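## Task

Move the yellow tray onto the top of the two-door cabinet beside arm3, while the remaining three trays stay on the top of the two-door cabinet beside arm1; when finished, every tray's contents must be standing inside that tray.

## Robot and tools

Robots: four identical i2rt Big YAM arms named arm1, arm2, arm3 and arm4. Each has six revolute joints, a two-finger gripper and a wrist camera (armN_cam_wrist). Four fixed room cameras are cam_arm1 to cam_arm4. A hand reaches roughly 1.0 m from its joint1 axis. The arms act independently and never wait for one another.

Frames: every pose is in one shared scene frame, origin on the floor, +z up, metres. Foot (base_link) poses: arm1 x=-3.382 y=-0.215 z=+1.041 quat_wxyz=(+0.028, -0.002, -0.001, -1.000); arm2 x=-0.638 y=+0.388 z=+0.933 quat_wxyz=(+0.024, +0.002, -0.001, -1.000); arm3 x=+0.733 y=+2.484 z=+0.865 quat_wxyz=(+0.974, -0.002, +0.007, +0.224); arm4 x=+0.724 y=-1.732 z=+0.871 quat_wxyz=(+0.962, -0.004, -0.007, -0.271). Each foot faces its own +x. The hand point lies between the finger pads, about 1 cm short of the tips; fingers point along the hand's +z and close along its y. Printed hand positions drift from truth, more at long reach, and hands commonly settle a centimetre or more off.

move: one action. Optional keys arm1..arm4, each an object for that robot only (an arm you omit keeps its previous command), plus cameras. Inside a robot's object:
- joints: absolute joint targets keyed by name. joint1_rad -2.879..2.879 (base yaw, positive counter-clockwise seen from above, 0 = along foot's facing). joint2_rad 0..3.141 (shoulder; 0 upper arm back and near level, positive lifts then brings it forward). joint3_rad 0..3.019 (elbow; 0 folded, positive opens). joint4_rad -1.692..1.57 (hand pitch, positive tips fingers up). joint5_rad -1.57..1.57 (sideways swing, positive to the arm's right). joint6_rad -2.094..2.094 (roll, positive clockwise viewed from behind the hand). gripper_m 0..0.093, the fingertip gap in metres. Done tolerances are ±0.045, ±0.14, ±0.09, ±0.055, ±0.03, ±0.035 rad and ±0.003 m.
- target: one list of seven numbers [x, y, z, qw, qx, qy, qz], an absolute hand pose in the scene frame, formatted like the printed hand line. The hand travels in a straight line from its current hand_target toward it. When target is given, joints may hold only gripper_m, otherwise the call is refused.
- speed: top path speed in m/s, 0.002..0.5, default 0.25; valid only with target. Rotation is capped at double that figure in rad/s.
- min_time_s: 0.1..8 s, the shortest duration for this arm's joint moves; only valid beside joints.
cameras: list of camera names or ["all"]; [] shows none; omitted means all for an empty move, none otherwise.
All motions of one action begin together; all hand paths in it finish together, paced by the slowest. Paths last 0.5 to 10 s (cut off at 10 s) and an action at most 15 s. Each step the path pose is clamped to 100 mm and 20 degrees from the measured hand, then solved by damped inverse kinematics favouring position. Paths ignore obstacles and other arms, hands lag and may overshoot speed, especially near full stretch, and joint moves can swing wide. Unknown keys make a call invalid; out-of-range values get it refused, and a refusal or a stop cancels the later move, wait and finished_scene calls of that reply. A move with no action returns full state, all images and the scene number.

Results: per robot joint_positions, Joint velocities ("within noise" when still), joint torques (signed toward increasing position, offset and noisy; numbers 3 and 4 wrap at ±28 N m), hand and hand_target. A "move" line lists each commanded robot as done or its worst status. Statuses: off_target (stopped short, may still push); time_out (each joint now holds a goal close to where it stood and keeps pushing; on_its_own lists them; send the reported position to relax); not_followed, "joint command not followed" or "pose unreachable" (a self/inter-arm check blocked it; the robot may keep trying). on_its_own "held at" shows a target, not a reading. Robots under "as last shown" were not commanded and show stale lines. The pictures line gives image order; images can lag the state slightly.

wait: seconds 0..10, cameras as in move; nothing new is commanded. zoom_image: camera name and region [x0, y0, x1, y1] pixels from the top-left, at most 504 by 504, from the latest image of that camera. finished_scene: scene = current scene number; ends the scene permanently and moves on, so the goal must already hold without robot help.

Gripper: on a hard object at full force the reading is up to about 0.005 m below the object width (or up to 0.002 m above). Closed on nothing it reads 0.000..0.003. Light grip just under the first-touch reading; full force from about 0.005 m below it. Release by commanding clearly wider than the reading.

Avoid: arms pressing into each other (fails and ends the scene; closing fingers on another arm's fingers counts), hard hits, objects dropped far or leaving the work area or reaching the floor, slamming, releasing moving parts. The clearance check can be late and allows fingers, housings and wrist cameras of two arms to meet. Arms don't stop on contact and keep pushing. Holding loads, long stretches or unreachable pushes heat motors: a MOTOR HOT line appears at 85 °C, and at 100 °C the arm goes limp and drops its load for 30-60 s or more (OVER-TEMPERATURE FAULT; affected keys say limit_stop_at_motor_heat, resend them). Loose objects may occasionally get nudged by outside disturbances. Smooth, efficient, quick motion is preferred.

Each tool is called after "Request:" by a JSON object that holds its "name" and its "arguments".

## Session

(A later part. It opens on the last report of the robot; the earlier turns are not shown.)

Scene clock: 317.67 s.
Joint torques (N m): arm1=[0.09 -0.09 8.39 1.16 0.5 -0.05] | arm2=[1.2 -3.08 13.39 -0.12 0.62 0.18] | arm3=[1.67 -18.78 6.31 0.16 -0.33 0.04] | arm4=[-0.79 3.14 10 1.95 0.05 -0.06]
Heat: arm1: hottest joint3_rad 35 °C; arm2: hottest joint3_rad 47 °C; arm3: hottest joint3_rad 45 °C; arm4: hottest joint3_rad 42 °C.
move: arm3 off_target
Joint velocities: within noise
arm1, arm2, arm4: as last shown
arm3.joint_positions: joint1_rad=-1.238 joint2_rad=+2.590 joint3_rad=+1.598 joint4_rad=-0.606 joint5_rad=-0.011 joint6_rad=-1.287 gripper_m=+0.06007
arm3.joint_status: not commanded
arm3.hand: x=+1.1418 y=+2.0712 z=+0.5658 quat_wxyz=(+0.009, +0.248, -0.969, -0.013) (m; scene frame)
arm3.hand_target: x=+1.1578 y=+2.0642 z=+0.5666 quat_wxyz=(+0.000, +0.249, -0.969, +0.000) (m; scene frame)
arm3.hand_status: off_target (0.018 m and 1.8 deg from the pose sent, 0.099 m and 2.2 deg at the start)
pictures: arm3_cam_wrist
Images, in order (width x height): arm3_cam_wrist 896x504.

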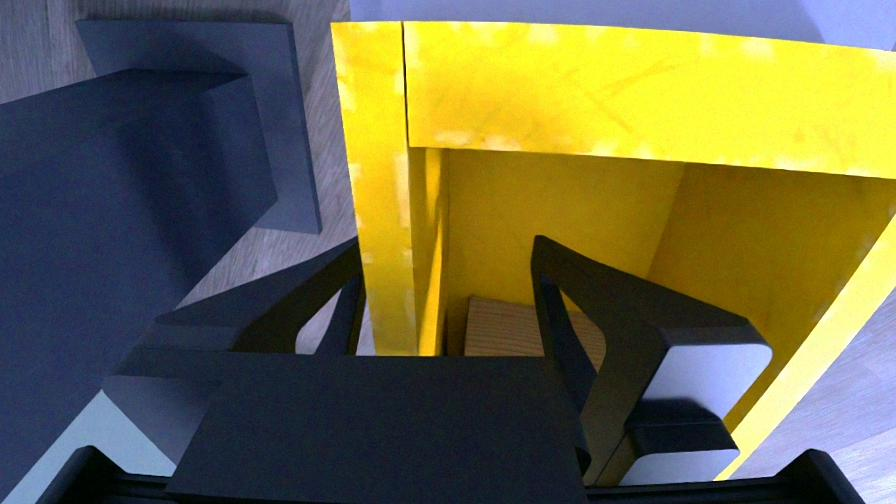

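Request:
{"name": "move", "arguments": {"arm3": {"target":[1.148,2.080,0.566,0,-0.2487,0.9686,0],"speed":0.1}, "cameras": ["arm3_cam_wrist"]}}

Request:
{"name": "move", "arguments": {"arm3": {"joints":{"gripper_m":0.007}}, "cameras": ["arm3_cam_wrist"]}}

Scene clock: 321.27 s.
Joint torques (N m): arm1=[-0.03 0.03 8.43 1.05 0.49 -0.05] | arm2=[1.26 -3.14 13.45 -0.13 0.63 0.19] | arm3=[1.61 -20.66 3.34 0.17 -0.34 0.04] | arm4=[-0.73 3.78 10.13 1.95 0.07 -0.11]
Heat: arm1: hottest joint3_rad 35 °C; arm2: hottest joint3_rad 48 °C; arm3: hottest joint3_rad 45 °C; arm4: hottest joint3_rad 42 °C.
move: arm3 off_target
Joint velocities: within noise
arm1, arm2, arm4: as last shown
arm3.joint_positions: joint1_rad=-1.231 joint2_rad=+2.590 joint3_rad=+1.565 joint4_rad=-0.561 joint5_rad=-0.011 joint6_rad=-1.279 gripper_m=+0.06007
arm3.joint_status: not commanded
arm3.hand: x=+1.1391 y=+2.0796 z=+0.5591 quat_wxyz=(+0.006, +0.248, -0.969, -0.008) (m; scene frame)
arm3.hand_target: x=+1.1480 y=+2.0800 z=+0.5661 quat_wxyz=(+0.000, +0.249, -0.969, +0.000) (m; scene frame)
arm3.hand_status: off_target (0.011 m and 1.1 deg from the pose sent, 0.011 m and 1.8 deg at the start)
pictures: arm3_cam_wrist
Images, in order (width x height): arm3_cam_wrist 896x504.

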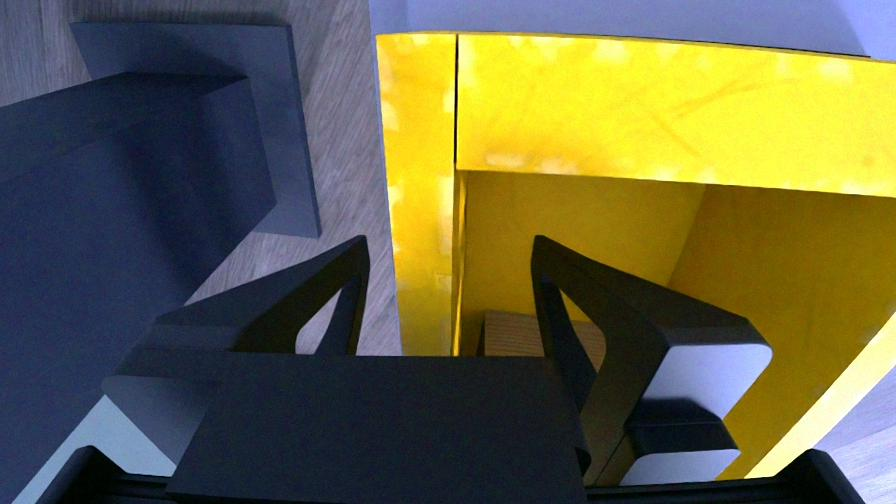

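Scene clock: 322.13 s.
Joint torques (N m): arm1=[0.26 -0.15 8.4 1.16 0.49 -0.04] | arm2=[1.26 -3.19 13.44 -0.13 0.64 0.18] | arm3=[1.67 -19.49 3.69 0.03 -0.44 -0.04] | arm4=[-1.03 3.66 10.21 2.06 -0.01 -0.09]
Heat: arm1: hottest joint3_rad 35 °C; arm2: hottest joint3_rad 48 °C; arm3: hottest joint3_rad 45 °C; arm4: hottest joint3_rad 42 °C.
move: arm3 off_target
Joint velocities: within noise
arm1, arm2, arm4: as last shown
arm3.joint_positions: joint1_rad=-1.230 joint2_rad=+2.576 joint3_rad=+1.561 joint4_rad=-0.556 joint5_rad=-0.009 joint6_rad=-1.273 gripper_m=+0.01062
arm3.joint_status: gripper_m off_target (ended at +0.01065, target +0.00700)
arm3.hand: x=+1.1425 y=+2.0764 z=+0.5656 quat_wxyz=(+0.004, +0.245, -0.970, -0.001) (m; scene frame)
arm3.hand_target: x=+1.1480 y=+2.0801 z=+0.5660 quat_wxyz=(+0.000, +0.249, -0.969, +0.000) (m; scene frame)
arm3.hand_status: not commanded
pictures: arm3_cam_wrist
Images, in order (width x height): arm3_cam_wrist 896x504.

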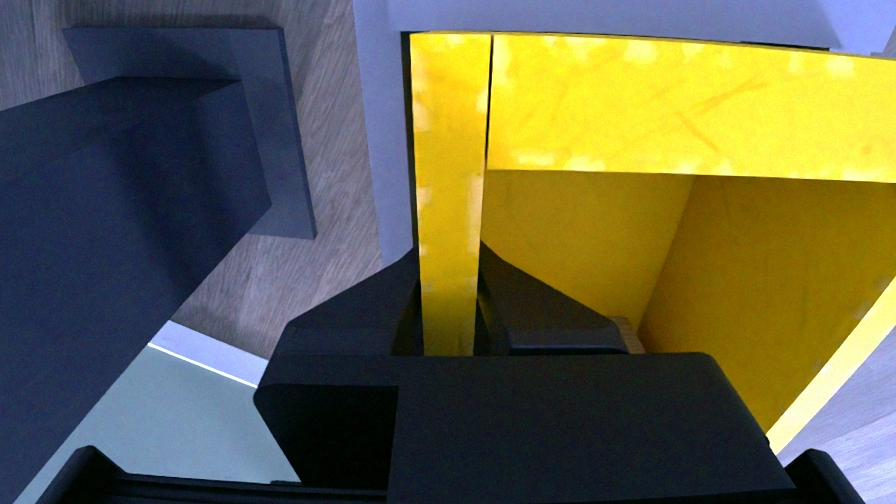

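Request:
{"name": "move", "arguments": {"arm3": {"target":[1.11,2.12,0.85,0,-0.2487,0.9686,0],"speed":0.12}, "cameras": ["cam_arm3"]}}

Request:
{"name": "move", "arguments": {"arm3": {"target":[1.07,2.18,1.15,0,-0.2487,0.9686,0],"speed":0.2}, "cameras": ["cam_arm3"]}}

Request:
{"name": "move", "arguments": {"arm3": {"target":[1.10,2.52,1.15,0,-0.636,0.772,0],"speed":0.2}, "cameras": []}}

Request:
{"name": "move", "arguments": {"arm3": {"target":[1.03,2.89,1.10,0,-0.904,0.427,0],"speed":0.2}, "cameras": ["cam_arm3","arm3_cam_wrist"]}}

Scene clock: 330.97 s.
Joint torques (N m): arm1=[0.44 -0.09 8.39 1.1 0.52 -0.04] | arm2=[1.44 -3.43 13.44 -0.16 0.62 0.18] | arm3=[1.26 -20.95 6.01 -0.62 0.32 0.11] | arm4=[-0.5 4.01 9.99 1.89 0.06 -0.08]
Heat: arm1: hottest joint3_rad 35 °C; arm2: hottest joint3_rad 48 °C; arm3: hottest joint3_rad 44 °C; arm4: hottest joint3_rad 42 °C.
move: arm3 off_target
Joint velocities: within noise
arm1, arm4: as last shown
arm2.joint_positions: joint1_rad=-0.066 joint2_rad=+0.994 joint3_rad=+0.906 joint4_rad=-1.476 joint5_rad=+1.140 joint6_rad=+1.528 gripper_m=+0.04492
arm2.joint_status: not commanded
arm2.hand: x=-0.8896 y=+0.5518 z=+1.2360 quat_wxyz=(+0.391, -0.603, +0.589, +0.370) (m; scene frame)
arm2.hand_target: x=-0.8994 y=+0.5499 z=+1.2497 quat_wxyz=(+0.380, -0.597, +0.596, +0.380) (m; scene frame)
arm2.hand_status: not commanded
arm3.joint_positions: joint1_rad=-1.229 joint2_rad=+1.981 joint3_rad=+1.275 joint4_rad=-0.916 joint5_rad=-0.026 joint6_rad=-1.289 gripper_m=+0.01060
arm3.joint_status: not commanded
arm3.hand: x=+1.1012 y=+2.1271 z=+0.8175 quat_wxyz=(+0.009, +0.253, -0.967, -0.028) (m; scene frame)
arm3.hand_target: x=+1.1097 y=+2.1204 z=+0.8492 quat_wxyz=(+0.000, +0.249, -0.969, +0.000) (m; scene frame)
arm3.hand_status: off_target (0.034 m and 3.4 deg from the pose sent, 0.290 m and 0.6 deg at the start)
pictures: cam_arm3
Images, in order (width x height): cam_arm3 896x504.

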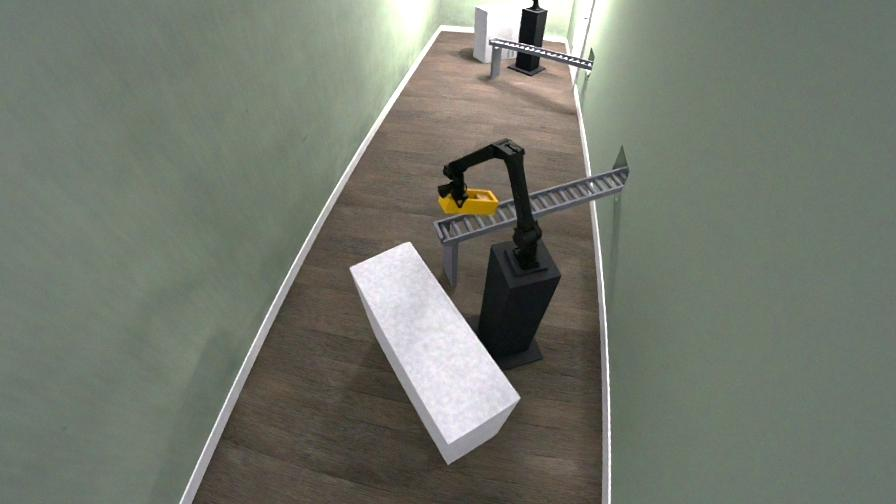

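Scene clock: 333.37 s.
Joint torques (N m): arm1=[-0.03 -0.09 8.43 1.1 0.51 -0.05] | arm2=[1.14 -3.14 13.48 -0.1 0.62 0.18] | arm3=[1.55 -15.03 13.9 -0.95 0.38 0.13] | arm4=[-0.91 3.78 10.06 1.76 0.03 -0.04]
Heat: arm1: hottest joint3_rad 35 °C; arm2: hottest joint3_rad 48 °C; arm3: hottest joint3_rad 45 °C; arm4: hottest joint3_rad 42 °C.
move: arm3 off_target
Joint velocities: within noise
arm1.joint_positions: joint1_rad=-0.792 joint2_rad=+0.499 joint3_rad=+0.631 joint4_rad=-0.747 joint5_rad=+0.746 joint6_rad=+0.451 gripper_m=+0.04486
arm1.joint_status: not commanded
arm1.hand: x=-3.4979 y=+0.0520 z=+1.3458 quat_wxyz=(+0.379, -0.591, +0.603, +0.379) (m; scene frame)
arm1.hand_target: x=-3.4999 y=+0.0501 z=+1.3500 quat_wxyz=(+0.380, -0.596, +0.596, +0.380) (m; scene frame)
arm1.hand_status: not commanded
arm2: as last shown
arm3.joint_positions: joint1_rad=-1.211 joint2_rad=+1.544 joint3_rad=+1.482 joint4_rad=-1.609 joint5_rad=-0.029 joint6_rad=-1.270 gripper_m=+0.01060
arm3.joint_status: not commanded
arm3.hand: x=+1.0558 y=+2.1890 z=+1.1031 quat_wxyz=(+0.022, +0.252, -0.966, -0.049) (m; scene frame)
arm3.hand_target: x=+1.0674 y=+2.1825 z=+1.1493 quat_wxyz=(-0.001, +0.249, -0.969, +0.000) (m; scene frame)
arm3.hand_status: off_target (0.050 m and 6.1 deg from the pose sent, 0.338 m and 3.4 deg at the start)
arm4.joint_positions: joint1_rad=+0.611 joint2_rad=+0.619 joint3_rad=+1.338 joint4_rad=-1.545 joint5_rad=+0.202 joint6_rad=+0.301 gripper_m=+0.09396
arm4.joint_status: not commanded
arm4.hand: x=+0.9262 y=-1.7486 z=+1.3507 quat_wxyz=(-0.379, -0.145, -0.914, +0.032) (m; scene frame)
arm4.hand_target: x=+0.9249 y=-1.7486 z=+1.3599 quat_wxyz=(-0.389, -0.145, -0.909, +0.029) (m; scene frame)
arm4.hand_status: not commanded
pictures: cam_arm3
Images, in order (width x height): cam_arm3 896x504.

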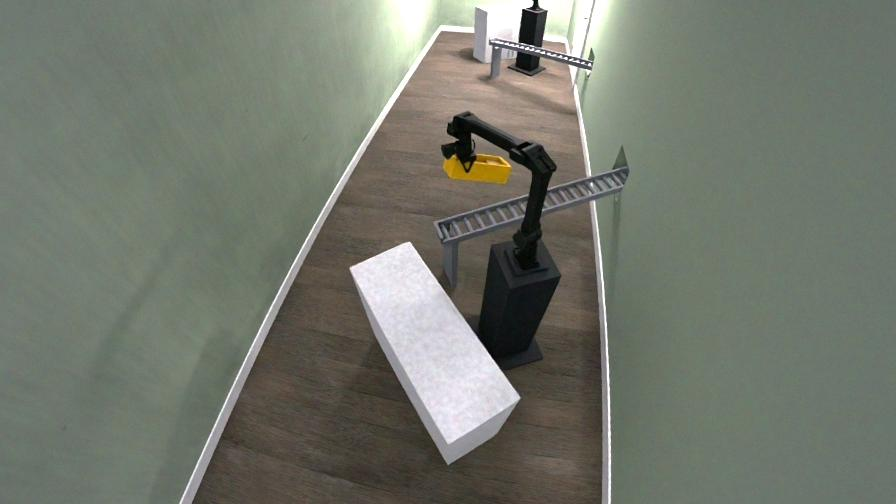

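Scene clock: 336.37 s.
Joint torques (N m): arm1=[0.03 -0.15 8.38 1.13 0.5 -0.04] | arm2=[1.08 -2.96 13.45 -0.14 0.65 0.18] | arm3=[1.73 -11.28 9.73 -0.64 0.6 0.09] | arm4=[-0.62 3.14 10.22 1.96 0.05 -0.08]
Heat: arm1: hottest joint3_rad 35 °C; arm2: hottest joint3_rad 48 °C; arm3: hottest joint3_rad 45 °C; arm4: hottest joint3_rad 42 °C.
move: arm3 off_target
Joint velocities: within noise
arm1, arm2, arm4: as last shown
arm3.joint_positions: joint1_rad=-0.366 joint2_rad=+1.316 joint3_rad=+1.319 joint4_rad=-1.611 joint5_rad=-0.024 joint6_rad=-1.302 gripper_m=+0.01060
arm3.joint_status: not commanded
arm3.hand: x=+1.0997 y=+2.5209 z=+1.1275 quat_wxyz=(+0.016, +0.639, -0.768, -0.022) (m; scene frame)
arm3.hand_target: x=+1.0994 y=+2.5199 z=+1.1496 quat_wxyz=(+0.000, +0.636, -0.772, +0.000) (m; scene frame)
arm3.hand_status: off_target (0.023 m and 3.2 deg from the pose sent, 0.337 m and 50.1 deg at the start)
pictures: none
No camera images: "cameras" was empty.

Scene clock: 339.47 s.
Joint torques (N m): arm1=[0.15 -0.09 8.38 1.09 0.5 -0.05] | arm2=[1.14 -3.31 13.49 -0.17 0.64 0.18] | arm3=[1.32 -15.44 13.7 -0.4 0.57 -0.02] | arm4=[-0.5 3.37 10.09 1.84 0.04 -0.07]
Heat: arm1: hottest joint3_rad 35 °C; arm2: hottest joint3_rad 49 °C; arm3: hottest joint3_rad 45 °C; arm4: hottest joint3_rad 42 °C.
move: arm3 off_target
Joint velocities: within noise
arm1, arm2, arm4: as last shown
arm3.joint_positions: joint1_rad=+0.492 joint2_rad=+1.648 joint3_rad=+1.507 joint4_rad=-1.516 joint5_rad=-0.010 joint6_rad=-1.315 gripper_m=+0.01060
arm3.joint_status: not commanded
arm3.hand: x=+1.0134 y=+2.8714 z=+1.0610 quat_wxyz=(+0.047, +0.903, -0.427, -0.018) (m; scene frame)
arm3.hand_target: x=+1.0281 y=+2.8875 z=+1.1003 quat_wxyz=(+0.000, +0.904, -0.428, +0.000) (m; scene frame)
arm3.hand_status: off_target (0.046 m and 5.8 deg from the pose sent, 0.377 m and 50.0 deg at the start)
pictures: arm3_cam_wrist, cam_arm3
Images, in order (width x height): arm3_cam_wrist 896x504, cam_arm3 896x504.

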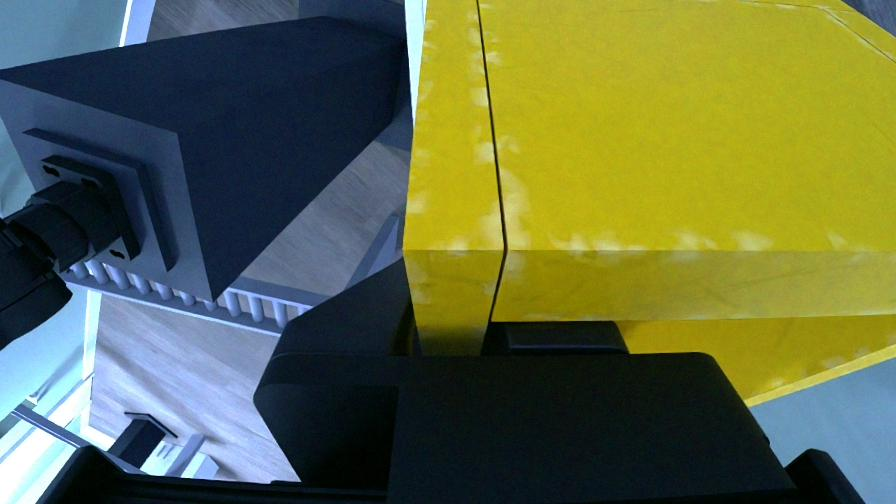

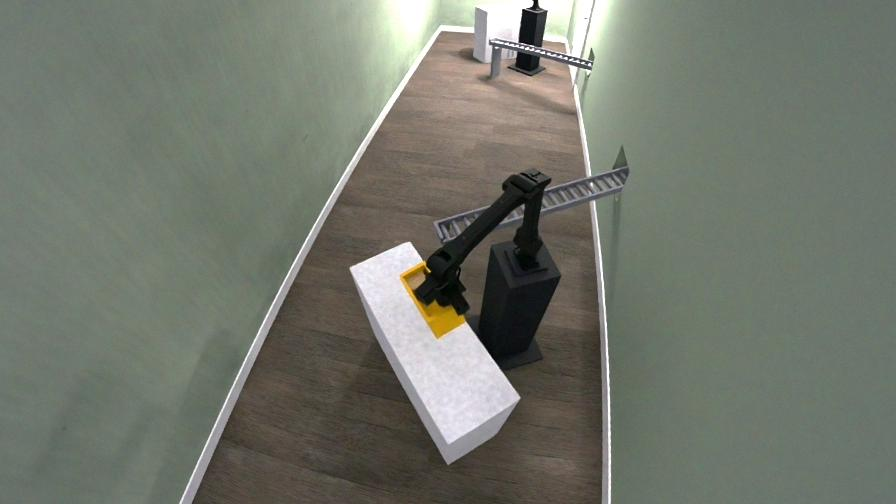

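Request:
{"name": "move", "arguments": {"arm3": {"target":[1.065,2.91,0.97,0,-0.904,0.427,0],"speed":0.12}, "cameras": ["cam_arm3","arm3_cam_wrist"]}}

Request:
{"name": "zoom_image", "arguments": {"camera": "cam_arm3", "region": [330, 220, 550, 400]}}

Scene clock: 346.17 s.
Joint torques (N m): arm1=[0.15 -0.32 8.46 1.07 0.51 -0.05] | arm2=[1.03 -3.31 13.39 -0.17 0.63 0.18] | arm3=[0.56 -18.43 7.64 0.09 0.56 -0.05] | arm4=[-0.85 3.25 10.06 1.92 0.05 -0.12]
Heat: arm1: hottest joint3_rad 35 °C; arm2: hottest joint3_rad 49 °C; arm3: hottest joint3_rad 46 °C; arm4: hottest joint3_rad 43 °C.
move: arm3 off_target
Joint velocities: within noise
arm1, arm2, arm4: as last shown
arm3.joint_positions: joint1_rad=+0.469 joint2_rad=+1.827 joint3_rad=+1.457 joint4_rad=-1.236 joint5_rad=-0.010 joint6_rad=-1.345 gripper_m=+0.01060
arm3.joint_status: not commanded
arm3.hand: x=+1.0539 y=+2.9086 z=+0.9516 quat_wxyz=(+0.022, +0.906, -0.423, -0.013) (m; scene frame)
arm3.hand_target: x=+1.0647 y=+2.9096 z=+0.9699 quat_wxyz=(+0.000, +0.904, -0.427, +0.000) (m; scene frame)
arm3.hand_status: off_target (0.022 m and 3.0 deg from the pose sent, 0.112 m and 5.8 deg at the start)
pictures: arm3_cam_wrist, cam_arm3
Images, in order (width x height): arm3_cam_wrist 896x504, cam_arm3 896x504.

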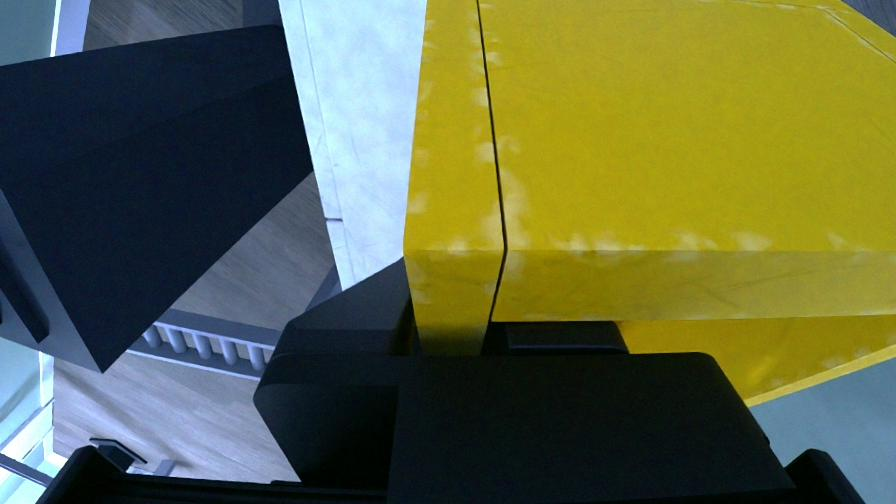

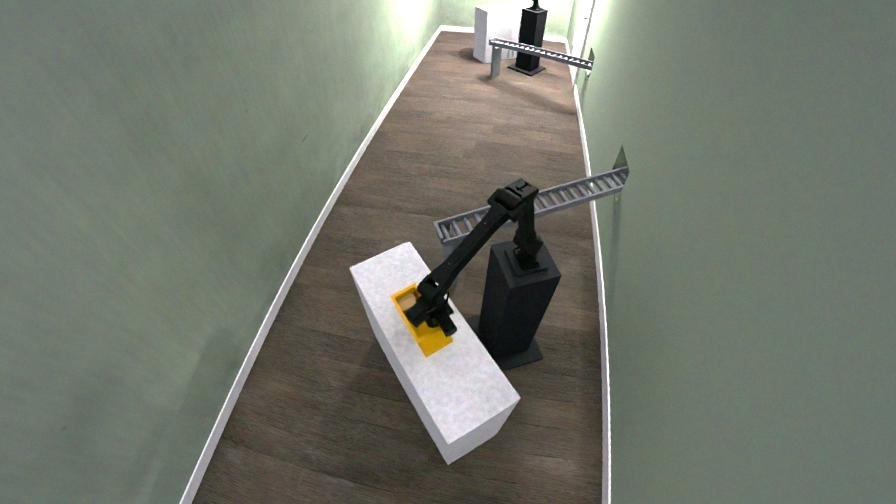

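Scaled by 2.291 from the camera's 896x504 image, which has a finer 1280x720 frame.

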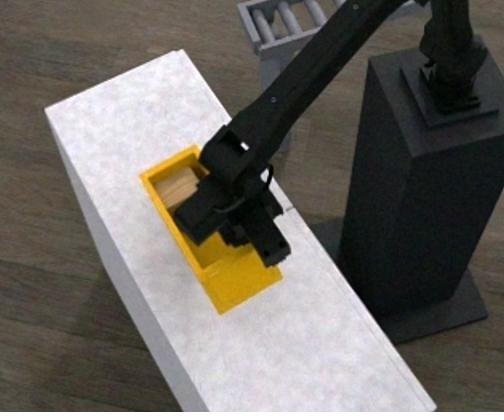

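Request:
{"name": "move", "arguments": {"arm3": {"target":[1.068,2.915,0.90,0,-0.904,0.427,0],"speed":0.1}, "cameras": []}}

Request:
{"name": "move", "arguments": {"arm3": {"target":[1.068,2.915,0.84,0,-0.904,0.427,0],"speed":0.08}, "cameras": ["cam_arm3","arm3_cam_wrist"]}}

Request:
{"name": "zoom_image", "arguments": {"camera": "cam_arm3", "region": [330, 220, 550, 400]}}

Scene clock: 350.43 s.
Joint torques (N m): arm1=[-0.09 -0.03 8.36 1.14 0.5 -0.06] | arm2=[1.14 -3.02 13.45 -0.08 0.65 0.19] | arm3=[0.67 -15.09 6.35 0.43 -0.41 -0.15] | arm4=[-1.14 3.14 10.07 1.91 0.02 -0.11]
Heat: arm1: hottest joint3_rad 35 °C; arm2: hottest joint3_rad 49 °C; arm3: hottest joint3_rad 46 °C; arm4: hottest joint3_rad 43 °C.
move: arm3 done
Joint velocities: within noise
arm1, arm2, arm4: as last shown
arm3.joint_positions: joint1_rad=+0.469 joint2_rad=+1.872 joint3_rad=+1.404 joint4_rad=-1.086 joint5_rad=+0.011 joint6_rad=-1.331 gripper_m=+0.01060
arm3.joint_status: not commanded
arm3.hand: x=+1.0641 y=+2.9163 z=+0.9092 quat_wxyz=(-0.001, +0.903, -0.430, +0.003) (m; scene frame)
arm3.hand_target: x=+1.0679 y=+2.9148 z=+0.9000 quat_wxyz=(+0.000, +0.904, -0.427, +0.000) (m; scene frame)
arm3.hand_status: done (0.010 m and 0.5 deg from the pose sent, 0.054 m and 2.9 deg at the start)
pictures: none
No camera images: "cameras" was empty.

Scene clock: 351.80 s.
Joint torques (N m): arm1=[0.21 -0.15 8.43 1.1 0.49 -0.04] | arm2=[0.91 -3.31 13.44 -0.08 0.62 0.19] | arm3=[0.44 -16.15 5.65 0.1 -0.43 -0.06] | arm4=[-1.38 3.14 9.99 2.04 0 -0.09]
Heat: arm1: hottest joint3_rad 35 °C; arm2: hottest joint3_rad 49 °C; arm3: hottest joint3_rad 46 °C; arm4: hottest joint3_rad 43 °C.
move: arm3 done
Joint velocities: within noise
arm1, arm2, arm4: as last shown
arm3.joint_positions: joint1_rad=+0.469 joint2_rad=+1.962 joint3_rad=+1.355 joint4_rad=-0.943 joint5_rad=+0.011 joint6_rad=-1.344 gripper_m=+0.01060
arm3.joint_status: not commanded
arm3.hand: x=+1.0657 y=+2.9191 z=+0.8467 quat_wxyz=(-0.003, +0.906, -0.424, +0.003) (m; scene frame)
arm3.hand_target: x=+1.0679 y=+2.9148 z=+0.8401 quat_wxyz=(+0.000, +0.904, -0.427, +0.000) (m; scene frame)
arm3.hand_status: done (0.008 m and 0.7 deg from the pose sent, 0.069 m and 0.4 deg at the start)
pictures: arm3_cam_wrist, cam_arm3
Images, in order (width x height): arm3_cam_wrist 896x504, cam_arm3 896x504.

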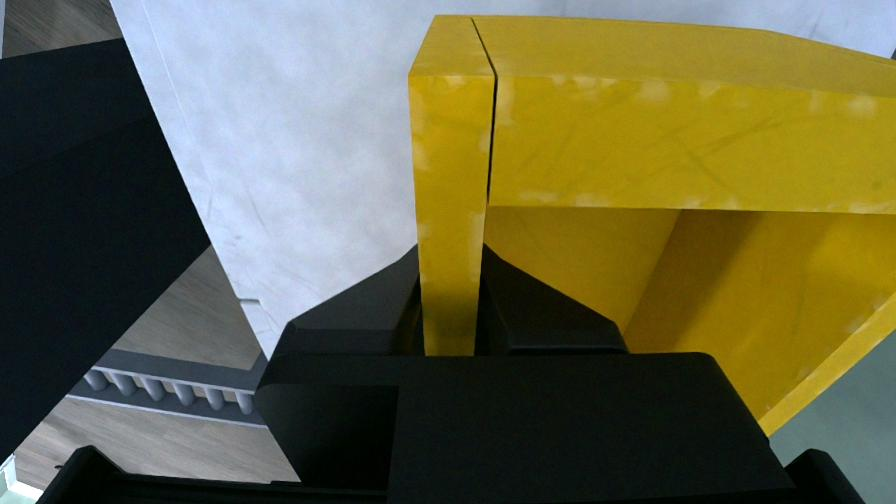

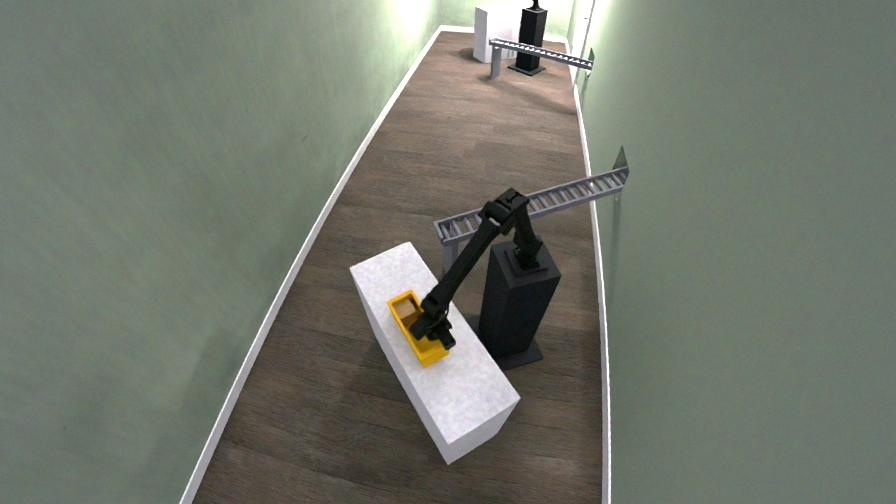

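Scaled by 2.291 from the camera's 896x504 image, which has a finer 1280x720 frame.

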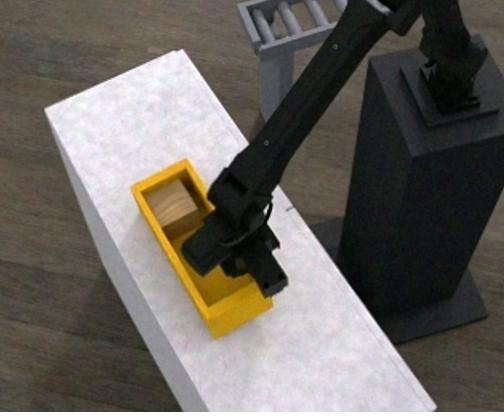

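Nearly level. Lower until flat.

Request:
{"name": "move", "arguments": {"arm3": {"target":[1.068,2.913,0.80,0,-0.904,0.427,0],"speed":0.06}, "cameras": ["cam_arm3","arm3_cam_wrist"]}}

Request:
{"name": "zoom_image", "arguments": {"camera": "cam_arm3", "region": [330, 220, 550, 400]}}

Scene clock: 355.27 s.
Joint torques (N m): arm1=[-0.09 -0.09 8.46 1.07 0.49 -0.04] | arm2=[1.14 -3.19 13.46 -0.13 0.64 0.17] | arm3=[0.44 -12.98 4.85 0.2 -0.56 -0.11] | arm4=[-0.15 3.72 10.15 1.92 0.03 -0.11]
Heat: arm1: hottest joint3_rad 35 °C; arm2: hottest joint3_rad 49 °C; arm3: hottest joint3_rad 45 °C; arm4: hottest joint3_rad 43 °C.
move: arm3 off_target
Joint velocities: within noise
arm1, arm2, arm4: as last shown
arm3.joint_positions: joint1_rad=+0.469 joint2_rad=+1.983 joint3_rad=+1.335 joint4_rad=-0.858 joint5_rad=+0.014 joint6_rad=-1.338 gripper_m=+0.01059
arm3.joint_status: not commanded
arm3.hand: x=+1.0710 y=+2.9253 z=+0.8297 quat_wxyz=(-0.024, +0.904, -0.427, +0.009) (m; scene frame)
arm3.hand_target: x=+1.0671 y=+2.9122 z=+0.8012 quat_wxyz=(+0.000, +0.904, -0.427, +0.000) (m; scene frame)
arm3.hand_status: off_target (0.032 m and 3.0 deg from the pose sent, 0.047 m and 0.7 deg at the start)
pictures: arm3_cam_wrist, cam_arm3
Images, in order (width x height): arm3_cam_wrist 896x504, cam_arm3 896x504.

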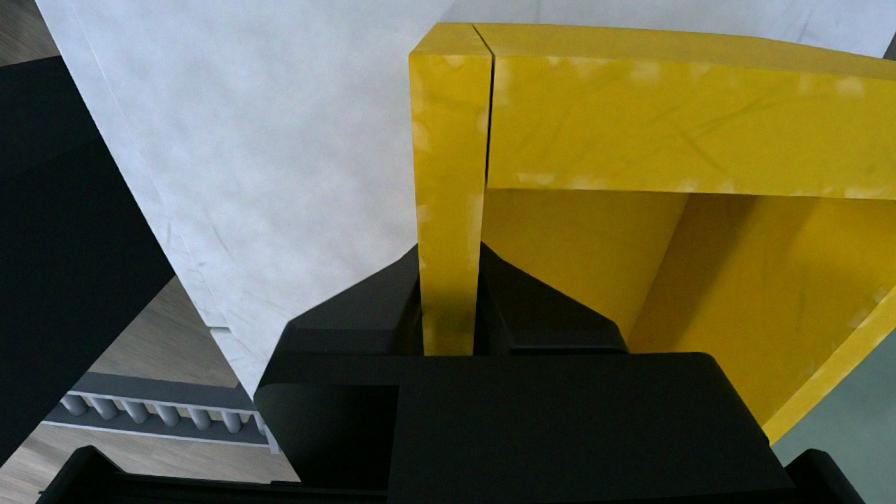

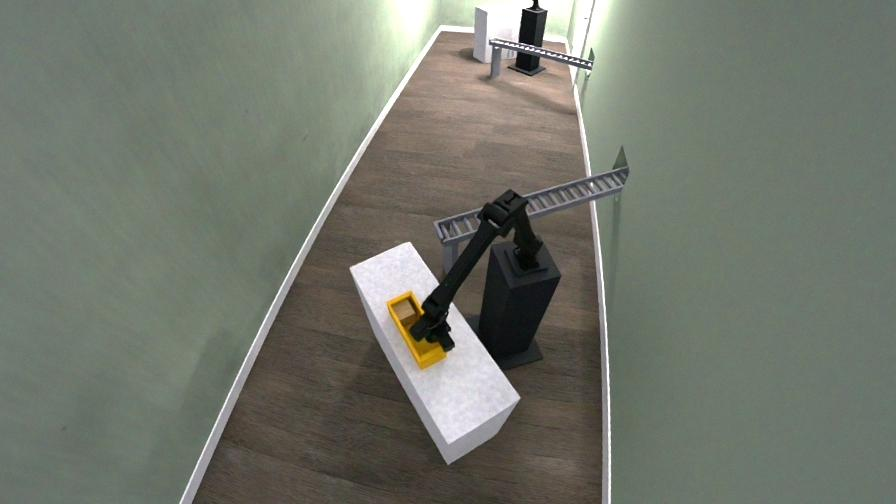

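Scaled by 2.291 from the camera's 896x504 image, which has a finer 1280x720 frame.

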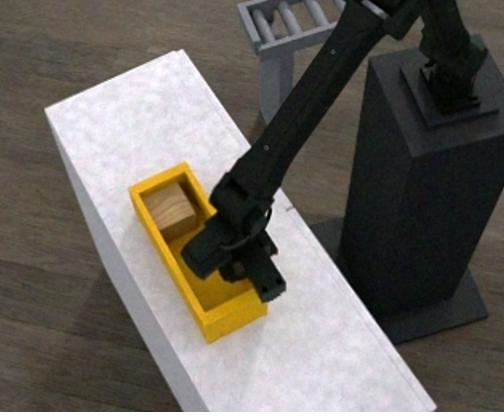

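Resting nearly flat. Loosen slightly, then release.

Request:
{"name": "move", "arguments": {"arm3": {"joints":{"gripper_m":0.014}}, "cameras": []}}

Request:
{"name": "move", "arguments": {"arm3": {"joints":{"gripper_m":0.045}}, "cameras": ["arm3_cam_wrist"]}}

Request:
{"name": "move", "arguments": {"arm3": {"target":[1.05,2.90,1.05,0,-0.904,0.427,0],"speed":0.2}, "cameras": ["cam_arm3","cam_arm1"]}}

Request:
{"name": "zoom_image", "arguments": {"camera": "cam_arm3", "region": [330, 220, 550, 400]}}

Scene clock: 362.47 s.
Joint torques (N m): arm1=[0.09 -0.15 8.42 1.09 0.5 -0.04] | arm2=[0.97 -3.14 13.48 -0.13 0.63 0.19] | arm3=[0.62 -15.91 5 0.05 -0.4 -0.06] | arm4=[-0.56 3.6 9.96 2.04 0.01 -0.06]
Heat: arm1: hottest joint3_rad 35 °C; arm2: hottest joint3_rad 49 °C; arm3: hottest joint3_rad 45 °C; arm4: hottest joint3_rad 43 °C.
move: arm3 done
Joint velocities: within noise
arm1, arm4: as last shown
arm2.joint_positions: joint1_rad=-0.066 joint2_rad=+0.994 joint3_rad=+0.906 joint4_rad=-1.476 joint5_rad=+1.140 joint6_rad=+1.528 gripper_m=+0.04492
arm2.joint_status: not commanded
arm2.hand: x=-0.8896 y=+0.5518 z=+1.2360 quat_wxyz=(+0.391, -0.603, +0.589, +0.370) (m; scene frame)
arm2.hand_target: x=-0.8994 y=+0.5499 z=+1.2497 quat_wxyz=(+0.380, -0.597, +0.596, +0.380) (m; scene frame)
arm2.hand_status: not commanded
arm3.joint_positions: joint1_rad=+0.467 joint2_rad=+2.018 joint3_rad=+1.330 joint4_rad=-0.854 joint5_rad=+0.010 joint6_rad=-1.343 gripper_m=+0.01397
arm3.joint_status: all done
arm3.hand: x=+1.0664 y=+2.9189 z=+0.8095 quat_wxyz=(-0.007, +0.905, -0.425, +0.003) (m; scene frame)
arm3.hand_target: x=+1.0672 y=+2.9122 z=+0.8013 quat_wxyz=(+0.000, +0.904, -0.427, +0.000) (m; scene frame)
arm3.hand_status: not commanded
pictures: none
No camera images: "cameras" was empty.

Scene clock: 363.10 s.
Joint torques (N m): arm1=[0.15 -0.15 8.4 1.09 0.5 -0.04] | arm2=[1.26 -3.19 13.48 -0.1 0.62 0.2] | arm3=[0.73 -16.09 5.01 0.06 -0.36 -0.09] | arm4=[-0.79 3.6 9.98 1.95 0.03 -0.07]
Heat: arm1: hottest joint3_rad 35 °C; arm2: hottest joint3_rad 49 °C; arm3: hottest joint3_rad 45 °C; arm4: hottest joint3_rad 43 °C.
move: arm3 done
Joint velocities: within noise
arm1.joint_positions: joint1_rad=-0.792 joint2_rad=+0.499 joint3_rad=+0.631 joint4_rad=-0.747 joint5_rad=+0.746 joint6_rad=+0.451 gripper_m=+0.04486
arm1.joint_status: not commanded
arm1.hand: x=-3.4979 y=+0.0520 z=+1.3458 quat_wxyz=(+0.379, -0.591, +0.603, +0.379) (m; scene frame)
arm1.hand_target: x=-3.4999 y=+0.0501 z=+1.3500 quat_wxyz=(+0.380, -0.596, +0.596, +0.380) (m; scene frame)
arm1.hand_status: not commanded
arm2: as last shown
arm3.joint_positions: joint1_rad=+0.467 joint2_rad=+2.018 joint3_rad=+1.330 joint4_rad=-0.854 joint5_rad=+0.010 joint6_rad=-1.343 gripper_m=+0.04486
arm3.joint_status: all done
arm3.hand: x=+1.0664 y=+2.9189 z=+0.8095 quat_wxyz=(-0.007, +0.905, -0.425, +0.003) (m; scene frame)
arm3.hand_target: x=+1.0672 y=+2.9122 z=+0.8013 quat_wxyz=(+0.000, +0.904, -0.427, +0.000) (m; scene frame)
arm3.hand_status: not commanded
arm4.joint_positions: joint1_rad=+0.611 joint2_rad=+0.619 joint3_rad=+1.338 joint4_rad=-1.545 joint5_rad=+0.202 joint6_rad=+0.301 gripper_m=+0.09396
arm4.joint_status: not commanded
arm4.hand: x=+0.9262 y=-1.7486 z=+1.3507 quat_wxyz=(-0.379, -0.145, -0.914, +0.032) (m; scene frame)
arm4.hand_target: x=+0.9249 y=-1.7486 z=+1.3599 quat_wxyz=(-0.389, -0.145, -0.909, +0.029) (m; scene frame)
arm4.hand_status: not commanded
pictures: arm3_cam_wrist
Images, in order (width x height): arm3_cam_wrist 896x504.

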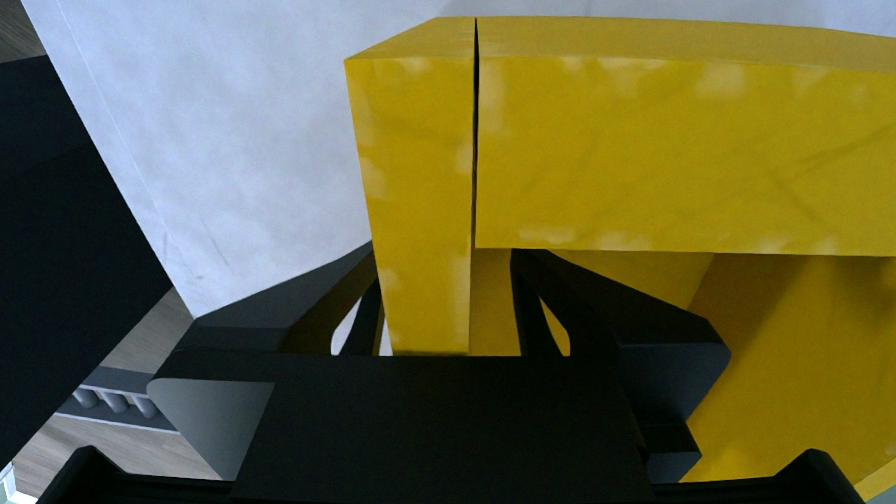

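Scene clock: 365.17 s.
Joint torques (N m): arm1=[0.15 0.03 8.42 1.11 0.51 -0.05] | arm2=[1.14 -3.08 13.42 -0.1 0.63 0.18] | arm3=[1.49 -15.38 11.43 -0.61 -0.35 0.03] | arm4=[-1.03 2.67 9.98 1.88 0.03 -0.06]
Heat: arm1: hottest joint3_rad 35 °C; arm2: hottest joint3_rad 50 °C; arm3: hottest joint3_rad 45 °C; arm4: hottest joint3_rad 43 °C.
move: arm3 off_target
Joint velocities: within noise
arm1, arm2, arm4: as last shown
arm3.joint_positions: joint1_rad=+0.467 joint2_rad=+1.713 joint3_rad=+1.496 joint4_rad=-1.399 joint5_rad=+0.010 joint6_rad=-1.343 gripper_m=+0.04494
arm3.joint_status: not commanded
arm3.hand: x=+1.0425 y=+2.8852 z=+1.0243 quat_wxyz=(+0.028, +0.905, -0.425, -0.005) (m; scene frame)
arm3.hand_target: x=+1.0493 y=+2.8989 z=+1.0502 quat_wxyz=(+0.000, +0.904, -0.427, +0.000) (m; scene frame)
arm3.hand_status: off_target (0.031 m and 3.3 deg from the pose sent, 0.242 m and 0.9 deg at the start)
pictures: cam_arm1, cam_arm3
Images, in order (width x height): cam_arm1 896x504, cam_arm3 896x504.

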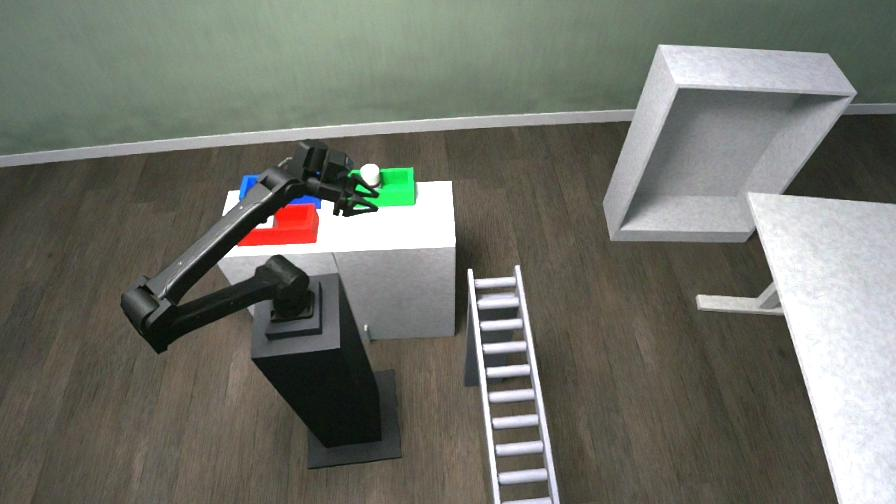

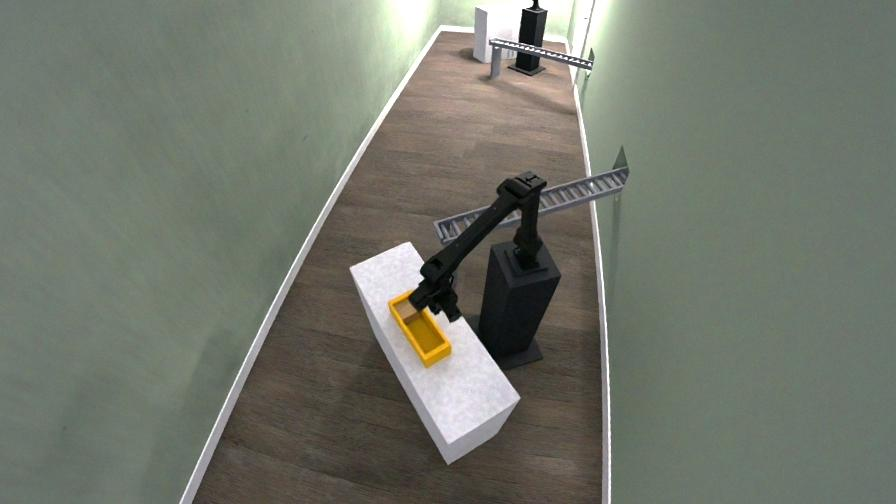

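Scaled by 2.291 from the camera's 896x504 image, which has a finer 1280x720 frame.

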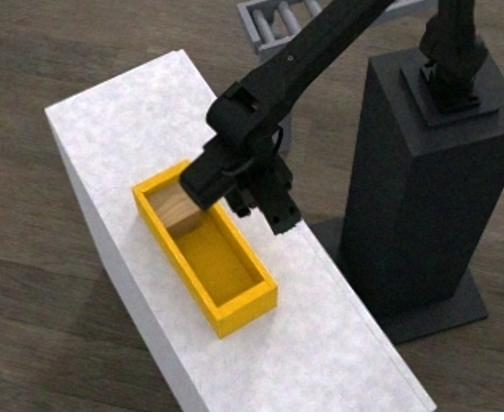

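Request:
{"name": "finished_scene", "arguments": {"scene": 1}}

The scene is finished: the task was done.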